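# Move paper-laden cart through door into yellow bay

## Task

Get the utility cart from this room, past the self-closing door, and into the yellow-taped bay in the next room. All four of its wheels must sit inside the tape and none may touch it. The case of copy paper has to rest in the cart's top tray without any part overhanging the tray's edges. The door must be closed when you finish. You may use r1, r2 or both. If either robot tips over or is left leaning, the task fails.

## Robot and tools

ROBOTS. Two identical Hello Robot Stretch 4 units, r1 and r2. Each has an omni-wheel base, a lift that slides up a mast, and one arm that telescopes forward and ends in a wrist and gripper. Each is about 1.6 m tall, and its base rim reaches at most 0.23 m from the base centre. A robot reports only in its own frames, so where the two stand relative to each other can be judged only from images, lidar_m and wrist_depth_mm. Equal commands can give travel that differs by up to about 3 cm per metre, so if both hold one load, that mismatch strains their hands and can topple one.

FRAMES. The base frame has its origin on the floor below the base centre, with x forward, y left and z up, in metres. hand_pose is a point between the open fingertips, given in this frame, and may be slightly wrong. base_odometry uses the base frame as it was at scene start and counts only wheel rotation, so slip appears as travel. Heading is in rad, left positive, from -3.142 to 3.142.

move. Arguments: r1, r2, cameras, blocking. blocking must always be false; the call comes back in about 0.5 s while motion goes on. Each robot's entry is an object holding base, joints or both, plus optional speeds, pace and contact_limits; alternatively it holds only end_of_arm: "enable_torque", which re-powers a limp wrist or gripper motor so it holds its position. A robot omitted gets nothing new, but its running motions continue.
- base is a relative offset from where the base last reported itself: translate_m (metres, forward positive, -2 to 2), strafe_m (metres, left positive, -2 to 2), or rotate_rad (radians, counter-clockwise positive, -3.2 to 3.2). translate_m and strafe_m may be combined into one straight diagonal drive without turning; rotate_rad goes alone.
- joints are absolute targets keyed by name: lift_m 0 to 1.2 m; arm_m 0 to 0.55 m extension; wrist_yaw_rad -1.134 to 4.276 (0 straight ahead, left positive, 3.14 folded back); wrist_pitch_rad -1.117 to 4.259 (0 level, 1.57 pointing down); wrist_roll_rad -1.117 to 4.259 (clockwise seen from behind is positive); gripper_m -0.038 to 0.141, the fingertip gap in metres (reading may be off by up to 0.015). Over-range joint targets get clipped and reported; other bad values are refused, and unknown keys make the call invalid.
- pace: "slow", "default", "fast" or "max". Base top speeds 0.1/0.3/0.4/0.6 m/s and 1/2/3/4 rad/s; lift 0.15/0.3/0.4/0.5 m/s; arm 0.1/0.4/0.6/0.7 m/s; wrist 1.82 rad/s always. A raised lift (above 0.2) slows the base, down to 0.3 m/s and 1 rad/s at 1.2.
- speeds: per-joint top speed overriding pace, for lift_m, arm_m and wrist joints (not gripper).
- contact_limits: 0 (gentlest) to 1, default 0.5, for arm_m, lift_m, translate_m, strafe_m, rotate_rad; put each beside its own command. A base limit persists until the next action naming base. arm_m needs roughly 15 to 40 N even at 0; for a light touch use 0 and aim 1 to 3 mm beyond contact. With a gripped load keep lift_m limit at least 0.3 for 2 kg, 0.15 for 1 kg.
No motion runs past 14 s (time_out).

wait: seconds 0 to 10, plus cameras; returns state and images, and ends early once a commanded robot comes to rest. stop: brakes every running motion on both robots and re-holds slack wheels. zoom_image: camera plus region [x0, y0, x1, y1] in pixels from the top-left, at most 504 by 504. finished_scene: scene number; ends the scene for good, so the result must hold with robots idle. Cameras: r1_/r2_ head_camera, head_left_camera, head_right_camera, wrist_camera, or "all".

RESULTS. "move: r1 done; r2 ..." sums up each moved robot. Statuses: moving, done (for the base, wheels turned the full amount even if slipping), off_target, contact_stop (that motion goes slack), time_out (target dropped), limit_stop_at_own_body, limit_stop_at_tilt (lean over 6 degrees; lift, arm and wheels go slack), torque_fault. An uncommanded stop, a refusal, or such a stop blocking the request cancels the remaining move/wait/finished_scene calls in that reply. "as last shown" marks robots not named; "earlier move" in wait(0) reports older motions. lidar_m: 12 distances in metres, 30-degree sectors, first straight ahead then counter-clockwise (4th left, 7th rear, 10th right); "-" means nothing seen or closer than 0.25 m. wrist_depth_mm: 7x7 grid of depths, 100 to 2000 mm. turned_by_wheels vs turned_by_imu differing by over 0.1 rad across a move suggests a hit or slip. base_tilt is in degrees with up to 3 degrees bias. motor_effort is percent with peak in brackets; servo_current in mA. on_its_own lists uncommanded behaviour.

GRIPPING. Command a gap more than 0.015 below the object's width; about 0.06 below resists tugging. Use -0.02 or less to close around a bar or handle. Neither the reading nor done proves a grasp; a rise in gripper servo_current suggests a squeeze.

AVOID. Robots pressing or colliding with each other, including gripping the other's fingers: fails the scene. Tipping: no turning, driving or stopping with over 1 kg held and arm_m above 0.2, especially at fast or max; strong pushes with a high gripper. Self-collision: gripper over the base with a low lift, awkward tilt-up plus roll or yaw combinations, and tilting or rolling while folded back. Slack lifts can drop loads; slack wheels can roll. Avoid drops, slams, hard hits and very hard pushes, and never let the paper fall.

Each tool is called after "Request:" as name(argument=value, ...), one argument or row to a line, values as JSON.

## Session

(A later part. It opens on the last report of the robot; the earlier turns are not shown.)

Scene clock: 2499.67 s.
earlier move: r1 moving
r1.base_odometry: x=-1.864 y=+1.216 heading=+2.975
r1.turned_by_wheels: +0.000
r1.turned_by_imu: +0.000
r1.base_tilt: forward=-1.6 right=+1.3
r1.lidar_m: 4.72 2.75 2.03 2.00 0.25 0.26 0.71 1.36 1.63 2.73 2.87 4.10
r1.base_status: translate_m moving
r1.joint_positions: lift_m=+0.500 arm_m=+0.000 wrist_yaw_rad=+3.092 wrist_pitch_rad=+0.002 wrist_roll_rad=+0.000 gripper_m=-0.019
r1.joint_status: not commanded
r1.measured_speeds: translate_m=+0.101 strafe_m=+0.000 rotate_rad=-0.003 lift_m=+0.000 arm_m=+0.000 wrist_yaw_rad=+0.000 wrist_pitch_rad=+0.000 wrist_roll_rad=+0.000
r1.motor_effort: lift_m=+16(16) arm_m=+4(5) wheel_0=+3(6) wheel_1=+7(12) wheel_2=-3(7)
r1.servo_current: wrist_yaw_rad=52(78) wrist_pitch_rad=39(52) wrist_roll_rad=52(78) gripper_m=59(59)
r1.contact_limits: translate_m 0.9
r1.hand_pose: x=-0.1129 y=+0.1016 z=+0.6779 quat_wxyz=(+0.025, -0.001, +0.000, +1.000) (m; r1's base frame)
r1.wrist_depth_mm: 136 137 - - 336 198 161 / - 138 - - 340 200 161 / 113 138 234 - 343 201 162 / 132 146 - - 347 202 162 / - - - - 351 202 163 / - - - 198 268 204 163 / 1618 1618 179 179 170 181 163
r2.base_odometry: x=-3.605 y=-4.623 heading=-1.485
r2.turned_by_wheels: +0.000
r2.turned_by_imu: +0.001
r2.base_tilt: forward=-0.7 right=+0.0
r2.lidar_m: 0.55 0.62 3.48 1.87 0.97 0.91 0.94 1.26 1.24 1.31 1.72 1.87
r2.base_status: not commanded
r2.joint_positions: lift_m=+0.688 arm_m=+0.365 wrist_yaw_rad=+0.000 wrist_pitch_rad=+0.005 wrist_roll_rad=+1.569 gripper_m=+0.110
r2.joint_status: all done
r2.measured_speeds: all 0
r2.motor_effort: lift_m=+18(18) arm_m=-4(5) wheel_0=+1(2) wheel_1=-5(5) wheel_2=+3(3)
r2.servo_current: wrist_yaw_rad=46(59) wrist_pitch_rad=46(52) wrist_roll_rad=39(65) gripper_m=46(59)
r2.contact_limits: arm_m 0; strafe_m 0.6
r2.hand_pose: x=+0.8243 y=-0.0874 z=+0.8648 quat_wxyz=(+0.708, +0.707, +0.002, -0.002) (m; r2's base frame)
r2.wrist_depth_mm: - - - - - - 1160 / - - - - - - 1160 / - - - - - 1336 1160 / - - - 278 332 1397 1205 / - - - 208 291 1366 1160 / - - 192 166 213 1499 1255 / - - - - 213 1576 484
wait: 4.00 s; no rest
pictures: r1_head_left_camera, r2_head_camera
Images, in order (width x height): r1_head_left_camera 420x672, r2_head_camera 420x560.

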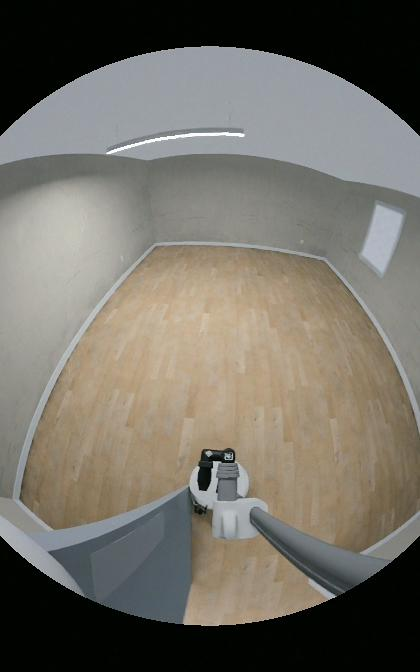

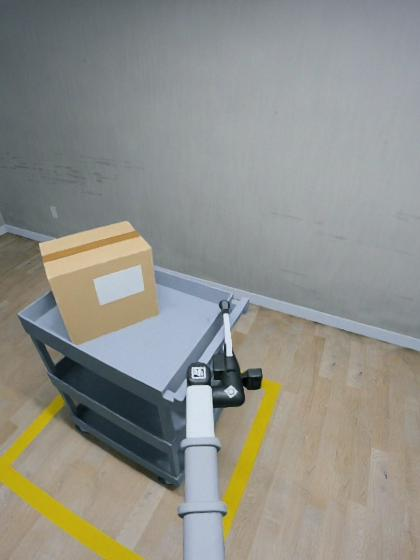

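Request:
move(
  blocking=false,
  r2={"base":{"translate_m":-0.3,"strafe_m":-0.2},"pace":"slow","contact_limits":{"translate_m":0.3}},
  cameras=[],
)

Request:
wait(
  seconds=5,
  cameras=[],
)

Request:
wait(
  seconds=9,
  cameras=["r2_head_camera","r2_head_left_camera","r1_head_left_camera"],
)

Request:
zoom_image(
  camera="r2_head_left_camera",
  region=[80, 250, 332, 502],
)

Scene clock: 2508.93 s.
earlier move: r1 moving
move: r2 moving
r1.base_odometry: x=-2.778 y=+1.370 heading=+2.975
r1.turned_by_wheels: +0.000
r1.turned_by_imu: +0.004
r1.base_tilt: forward=-1.6 right=+1.3
r1.lidar_m: 3.79 2.65 2.00 1.93 2.07 2.04 1.95 2.08 2.87 2.80 2.95 3.89
r1.base_status: translate_m moving
r1.joint_positions: lift_m=+0.500 arm_m=+0.000 wrist_yaw_rad=+3.092 wrist_pitch_rad=+0.002 wrist_roll_rad=+0.000 gripper_m=-0.019
r1.joint_status: not commanded
r1.measured_speeds: translate_m=+0.100 strafe_m=-0.001 rotate_rad=+0.003 lift_m=+0.000 arm_m=+0.000 wrist_yaw_rad=+0.000 wrist_pitch_rad=+0.000 wrist_roll_rad=+0.000
r1.motor_effort: lift_m=+16(16) arm_m=+4(4) wheel_0=+4(7) wheel_1=+4(7) wheel_2=-5(6)
r1.servo_current: wrist_yaw_rad=52(59) wrist_pitch_rad=46(46) wrist_roll_rad=52(59) gripper_m=52(59)
r1.contact_limits: translate_m 0.9
r1.hand_pose: x=-0.1129 y=+0.1016 z=+0.6779 quat_wxyz=(+0.025, -0.001, +0.000, +1.000) (m; r1's base frame)
r1.wrist_depth_mm: - 137 - - - - - / - 138 - - - - - / 113 138 228 - - - - / 131 145 - - - - - / - - - - - - - / - - - 199 - - - / 1756 1618 179 185 154 1537 1708
r2.base_odometry: x=-3.614 y=-4.612 heading=-1.485
r2.turned_by_wheels: +0.000
r2.turned_by_imu: +0.002
r2.base_tilt: forward=-0.6 right=+0.1
r2.lidar_m: 0.55 0.63 3.50 1.50 0.96 0.90 0.96 1.25 1.23 1.29 1.73 1.89
r2.base_status: translate_m moving; strafe_m moving
r2.joint_positions: lift_m=+0.688 arm_m=+0.365 wrist_yaw_rad=+0.000 wrist_pitch_rad=+0.005 wrist_roll_rad=+1.569 gripper_m=+0.110
r2.joint_status: not commanded
r2.measured_speeds: translate_m=-0.045 strafe_m=-0.030 rotate_rad=-0.001 lift_m=+0.000 arm_m=+0.000 wrist_yaw_rad=+0.000 wrist_pitch_rad=+0.000 wrist_roll_rad=+0.000
r2.motor_effort: lift_m=+18(18) arm_m=-4(4) wheel_0=+3(4) wheel_1=-8(9) wheel_2=+9(10)
r2.servo_current: wrist_yaw_rad=39(52) wrist_pitch_rad=46(46) wrist_roll_rad=46(52) gripper_m=52(59)
r2.contact_limits: arm_m 0; translate_m 0.3
r2.hand_pose: x=+0.8243 y=-0.0874 z=+0.8648 quat_wxyz=(+0.708, +0.707, +0.002, -0.002) (m; r2's base frame)
r2.wrist_depth_mm: - - - - - - 1160 / - - - - - - 1182 / - - - - - 1366 1182 / - - - 294 340 1430 1182 / - - - 221 315 349 1160 / - - 193 176 192 1537 1281 / - - - - 223 1618 492
pictures: none
No camera images: "cameras" was empty.

Scene clock: 2510.50 s.
earlier move: r1 time_out; r2 moving
r1.base_odometry: x=-2.852 y=+1.382 heading=+2.976
r1.turned_by_wheels: +0.000
r1.turned_by_imu: +0.000
r1.base_tilt: forward=-1.6 right=+1.3
r1.lidar_m: 3.72 2.64 2.00 1.94 2.05 2.10 2.04 2.18 2.87 2.79 2.93 3.84
r1.base_status: translate_m time_out (by the wheels' count: +1.402 of +1.500)
r1.joint_positions: lift_m=+0.500 arm_m=+0.000 wrist_yaw_rad=+3.092 wrist_pitch_rad=+0.002 wrist_roll_rad=+0.000 gripper_m=-0.019
r1.joint_status: not commanded
r1.measured_speeds: all 0
r1.motor_effort: lift_m=+16(16) arm_m=+4(5) wheel_0=+0(7) wheel_1=+0(7) wheel_2=+0(6)
r1.servo_current: wrist_yaw_rad=26(59) wrist_pitch_rad=39(52) wrist_roll_rad=46(65) gripper_m=52(59)
r1.contact_limits: translate_m 0.9
r1.hand_pose: x=-0.1129 y=+0.1016 z=+0.6779 quat_wxyz=(+0.025, -0.001, +0.000, +1.000) (m; r1's base frame)
r1.wrist_depth_mm: - 138 - - - - - / - 138 - - - - - / 113 138 228 - - - - / 131 144 - - - - - / - - - - - - - / - - - 198 - - - / 1708 1618 179 183 154 1537 1661
r2.base_odometry: x=-3.706 y=-4.497 heading=-1.485
r2.turned_by_wheels: +0.000
r2.turned_by_imu: +0.000
r2.base_tilt: forward=-0.7 right=+0.1
r2.lidar_m: 0.66 0.70 3.62 1.40 0.88 0.83 0.86 1.15 1.11 1.14 1.54 1.96
r2.base_status: translate_m moving; strafe_m moving
r2.joint_positions: lift_m=+0.688 arm_m=+0.365 wrist_yaw_rad=+0.000 wrist_pitch_rad=+0.005 wrist_roll_rad=+1.569 gripper_m=+0.110
r2.joint_status: not commanded
r2.measured_speeds: translate_m=-0.083 strafe_m=-0.056 rotate_rad=-0.006 lift_m=+0.000 arm_m=+0.000 wrist_yaw_rad=+0.000 wrist_pitch_rad=+0.000 wrist_roll_rad=+0.000
r2.motor_effort: lift_m=+18(18) arm_m=-4(4) wheel_0=+3(8) wheel_1=-8(9) wheel_2=+8(10)
r2.servo_current: wrist_yaw_rad=33(52) wrist_pitch_rad=39(52) wrist_roll_rad=39(65) gripper_m=46(59)
r2.contact_limits: arm_m 0; translate_m 0.3
r2.hand_pose: x=+0.8243 y=-0.0874 z=+0.8648 quat_wxyz=(+0.708, +0.707, +0.002, -0.002) (m; r2's base frame)
r2.wrist_depth_mm: - - - - - - 1160 / - - - - - 1336 1229 / - - - - - 1397 1160 / - - - - - 1537 1182 / - - - 442 - 1618 1138 / - - 192 345 189 1537 439 / - - - - - 1661 -
wait: 1.57 of 5 s (r1 has come to rest)
pictures: none
No camera images: "cameras" was empty.

not run: a stop that you did not command came earlier in this reply.

This scene's latest camera images include none from r2_head_left_camera. They are from: r1_head_left_camera, r2_head_camera. r2_head_left_camera's image comes with the result of a call that names it in "cameras".

Request:
wait(
  seconds=4,
  cameras=["r2_head_camera","r2_head_left_camera","r1_head_left_camera"],
)

Request:
zoom_image(
  camera="r2_head_left_camera",
  region=[80, 250, 332, 502],
)

Request:
zoom_image(
  camera="r2_head_camera",
  region=[0, 250, 300, 550],
)

Scene clock: 2514.33 s.
earlier move: r2 done
r1.base_odometry: x=-2.852 y=+1.382 heading=+2.976
r1.turned_by_wheels: +0.000
r1.turned_by_imu: +0.000
r1.base_tilt: forward=-1.6 right=+1.2
r1.lidar_m: 3.72 2.65 2.00 1.94 2.04 2.09 2.04 2.19 2.84 2.78 2.94 3.82
r1.base_status: translate_m time_out (by the wheels' count: +1.402 of +1.500)
r1.joint_positions: lift_m=+0.500 arm_m=+0.000 wrist_yaw_rad=+3.092 wrist_pitch_rad=+0.002 wrist_roll_rad=+0.000 gripper_m=-0.019
r1.joint_status: not commanded
r1.measured_speeds: all 0
r1.motor_effort: lift_m=+16(16) arm_m=+4(5) wheel_0=+0(7) wheel_1=+0(7) wheel_2=+0(6)
r1.servo_current: wrist_yaw_rad=65(72) wrist_pitch_rad=39(52) wrist_roll_rad=52(65) gripper_m=52(59)
r1.contact_limits: translate_m 0.9
r1.hand_pose: x=-0.1129 y=+0.1016 z=+0.6779 quat_wxyz=(+0.025, -0.001, +0.000, +1.000) (m; r1's base frame)
r1.wrist_depth_mm: - 137 - - - - - / - 138 - - - - - / 113 138 228 - - - - / 131 145 - - - - - / - - - - - - - / - - - 198 - - - / 1756 1576 179 183 154 1537 1618
r2.base_odometry: x=-3.830 y=-4.342 heading=-1.485
r2.turned_by_wheels: +0.000
r2.turned_by_imu: +0.001
r2.base_tilt: forward=-0.6 right=+0.1
r2.lidar_m: 0.89 0.86 3.57 1.13 0.80 0.72 0.75 0.99 0.94 0.98 1.27 2.04
r2.base_status: done
r2.joint_positions: lift_m=+0.688 arm_m=+0.365 wrist_yaw_rad=+0.000 wrist_pitch_rad=+0.005 wrist_roll_rad=+1.569 gripper_m=+0.110
r2.joint_status: not commanded
r2.measured_speeds: all 0
r2.motor_effort: lift_m=+18(18) arm_m=-4(5) wheel_0=+4(11) wheel_1=-4(9) wheel_2=+6(10)
r2.servo_current: wrist_yaw_rad=46(52) wrist_pitch_rad=39(52) wrist_roll_rad=39(65) gripper_m=46(59)
r2.contact_limits: arm_m 0; translate_m 0.3
r2.hand_pose: x=+0.8243 y=-0.0874 z=+0.8648 quat_wxyz=(+0.708, +0.707, +0.002, -0.002) (m; r2's base frame)
r2.wrist_depth_mm: - - - - - 1336 1138 / - - - - - 1430 1182 / - - - - - 1499 1205 / - - - - - 1576 1182 / - - - - - 1618 1182 / - - 194 161 188 640 1205 / - - - - - 715 564
wait: 0.00 of 4 s (r2 has come to rest)
pictures: r1_head_left_camera, r2_head_camera, r2_head_left_camera
Images, in order (width x height): r1_head_left_camera 420x672, r2_head_camera 420x560, r2_head_left_camera 420x672.

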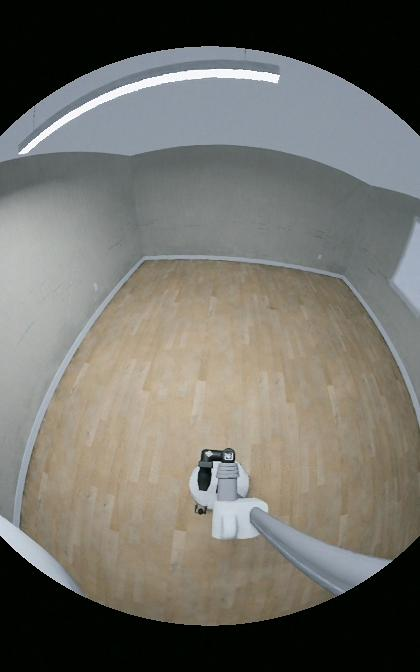

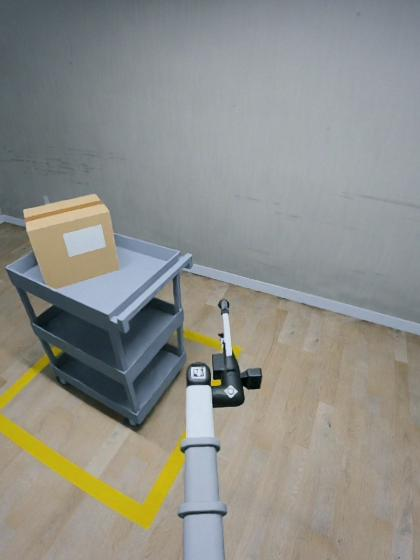

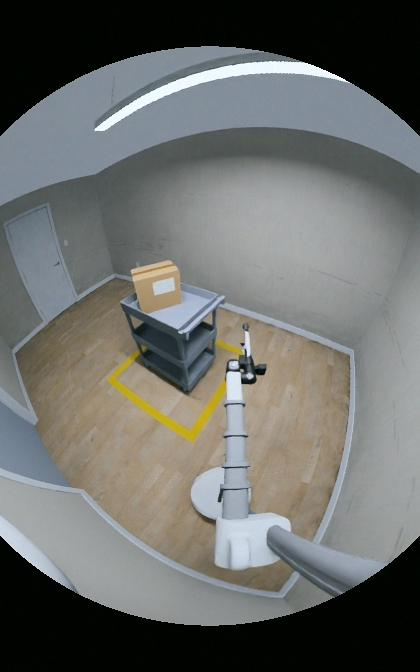

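Scaled by 2.000 from the camera's 420x672 image, which has a finer 600x960 frame.

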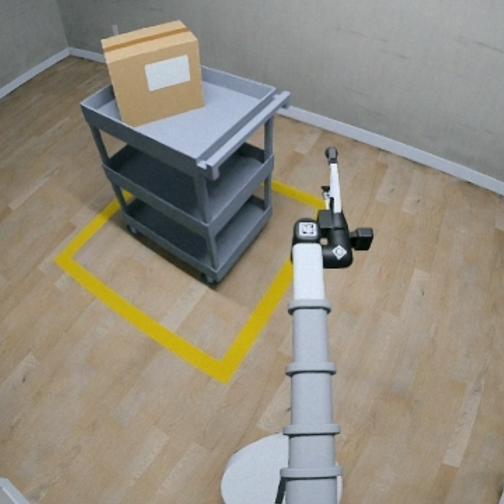

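Scaled by 1.680 from the camera's 420x560 image, which has a finer 1200x1600 frame.

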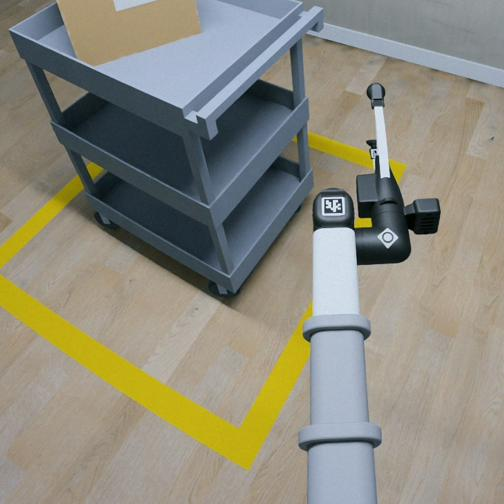

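Request:
move(
  blocking=false,
  r1={"base":{"rotate_rad":2.6}},
  cameras=[],
)

Request:
wait(
  seconds=6,
  cameras=["r1_head_camera","r1_head_left_camera","r2_head_left_camera"],
)

Scene clock: 2528.00 s.
move: r1 moving
r1.base_odometry: x=-2.852 y=+1.382 heading=-3.056
r1.turned_by_wheels: +0.252
r1.turned_by_imu: +0.253
r1.base_tilt: forward=-1.6 right=+1.3
r1.lidar_m: 3.66 2.16 1.93 1.95 2.31 2.03 2.05 2.50 2.79 2.80 3.31 3.70
r1.base_status: rotate_rad moving
r1.joint_positions: lift_m=+0.500 arm_m=+0.000 wrist_yaw_rad=+3.092 wrist_pitch_rad=+0.002 wrist_roll_rad=+0.000 gripper_m=-0.019
r1.joint_status: not commanded
r1.measured_speeds: translate_m=+0.001 strafe_m=+0.000 rotate_rad=+0.974 lift_m=+0.000 arm_m=+0.000 wrist_yaw_rad=+0.000 wrist_pitch_rad=+0.000 wrist_roll_rad=+0.000
r1.motor_effort: lift_m=+16(16) arm_m=+4(4) wheel_0=-8(8) wheel_1=-6(9) wheel_2=-7(7)
r1.servo_current: wrist_yaw_rad=59(59) wrist_pitch_rad=39(46) wrist_roll_rad=20(72) gripper_m=52(59)
r1.hand_pose: x=-0.1129 y=+0.1016 z=+0.6779 quat_wxyz=(+0.025, -0.001, +0.000, +1.000) (m; r1's base frame)
r1.wrist_depth_mm: 136 138 - - - - - / 107 138 - - - - - / 113 138 229 - - - - / 128 146 - - - - - / - - - - - - - / - - - 198 - - - / 1708 1618 179 185 154 1537 1661
r2: as last shown
r2.turned_by_imu: +0.000
r2.base_tilt: forward=-0.7 right=+0.0
r2.lidar_m: 0.91 0.86 3.55 1.12 0.78 0.73 0.78 0.99 0.93 0.98 1.31 2.04
r2.motor_effort: lift_m=+18(18) arm_m=-4(4) wheel_0=+4(5) wheel_1=-4(5) wheel_2=+5(6)
r2.servo_current: wrist_yaw_rad=52(59) wrist_pitch_rad=52(52) wrist_roll_rad=46(52) gripper_m=52(52)
r2.contact_limits: arm_m 0; translate_m 0.3
r2.wrist_depth_mm: - - - - - 1366 1160 / - - - - - 1397 1205 / - - - - - 1537 1182 / - - - - - 1618 1182 / - - - - - 1618 1205 / - - 194 161 187 640 1205 / - - - - - 715 564
pictures: none
No camera images: "cameras" was empty.

Scene clock: 2530.10 s.
earlier move: r1 done
r1.base_odometry: x=-2.852 y=+1.382 heading=-0.708
r1.turned_by_wheels: +2.348
r1.turned_by_imu: +2.360
r1.base_tilt: forward=-1.6 right=+1.3
r1.lidar_m: 2.11 2.03 2.12 2.87 2.76 2.89 3.87 3.73 2.70 2.02 1.92 2.05
r1.base_status: done
r1.joint_positions: lift_m=+0.500 arm_m=+0.000 wrist_yaw_rad=+3.092 wrist_pitch_rad=+0.002 wrist_roll_rad=+0.000 gripper_m=-0.019
r1.joint_status: not commanded
r1.measured_speeds: all 0
r1.motor_effort: lift_m=+16(16) arm_m=+4(4) wheel_0=+0(10) wheel_1=-1(9) wheel_2=-1(8)
r1.servo_current: wrist_yaw_rad=59(65) wrist_pitch_rad=39(52) wrist_roll_rad=65(72) gripper_m=52(59)
r1.hand_pose: x=-0.1129 y=+0.1016 z=+0.6779 quat_wxyz=(+0.025, -0.001, +0.000, +1.000) (m; r1's base frame)
r1.wrist_depth_mm: 136 138 - - - - - / 113 139 - - - - - / 117 139 272 - - - - / 138 160 - - - - - / - - - - - - - / - - - 198 - - - / 1756 1661 179 183 154 1537 1708
r2.base_odometry: x=-3.830 y=-4.342 heading=-1.485
r2.turned_by_wheels: +0.000
r2.turned_by_imu: +0.000
r2.base_tilt: forward=-0.7 right=+0.1
r2.lidar_m: 0.91 0.87 3.54 1.11 0.78 0.73 0.79 1.00 0.93 0.95 1.29 2.05
r2.base_status: not commanded
r2.joint_positions: lift_m=+0.688 arm_m=+0.365 wrist_yaw_rad=+0.000 wrist_pitch_rad=+0.005 wrist_roll_rad=+1.569 gripper_m=+0.110
r2.joint_status: not commanded
r2.measured_speeds: all 0
r2.motor_effort: lift_m=+18(18) arm_m=-4(5) wheel_0=+4(5) wheel_1=-4(5) wheel_2=+5(6)
r2.servo_current: wrist_yaw_rad=46(59) wrist_pitch_rad=39(52) wrist_roll_rad=39(59) gripper_m=52(59)
r2.contact_limits: arm_m 0; translate_m 0.3
r2.hand_pose: x=+0.8243 y=-0.0874 z=+0.8648 quat_wxyz=(+0.708, +0.707, +0.002, -0.002) (m; r2's base frame)
r2.wrist_depth_mm: - - - - - 1336 1138 / - - - - - 1430 1182 / - - - - - 1537 1205 / - - - - - 1618 1205 / - - - - - 1618 1205 / - - 194 161 187 640 1205 / - - - - - 732 564
wait: 2.10 of 6 s (r1 has come to rest)
pictures: r1_head_camera, r1_head_left_camera, r2_head_left_camera
Images, in order (width x height): r1_head_camera 420x560, r1_head_left_camera 420x672, r2_head_left_camera 420x672.

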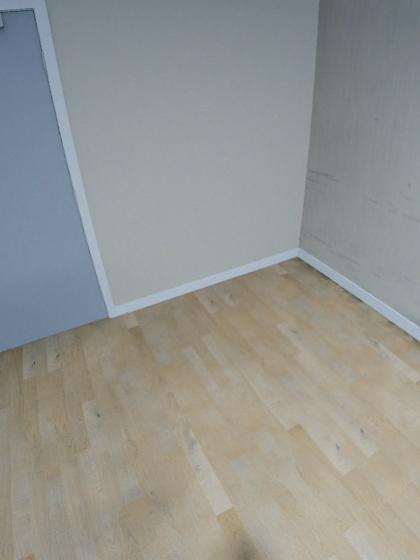

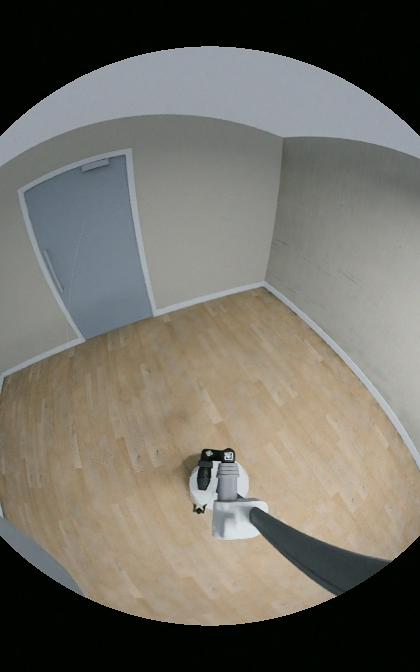

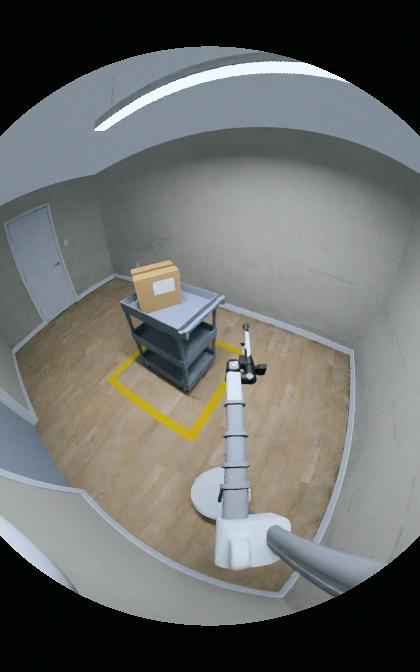

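Door shut.

Request:
finished_scene(
  scene=1,
)

The scene is finished: the task was done.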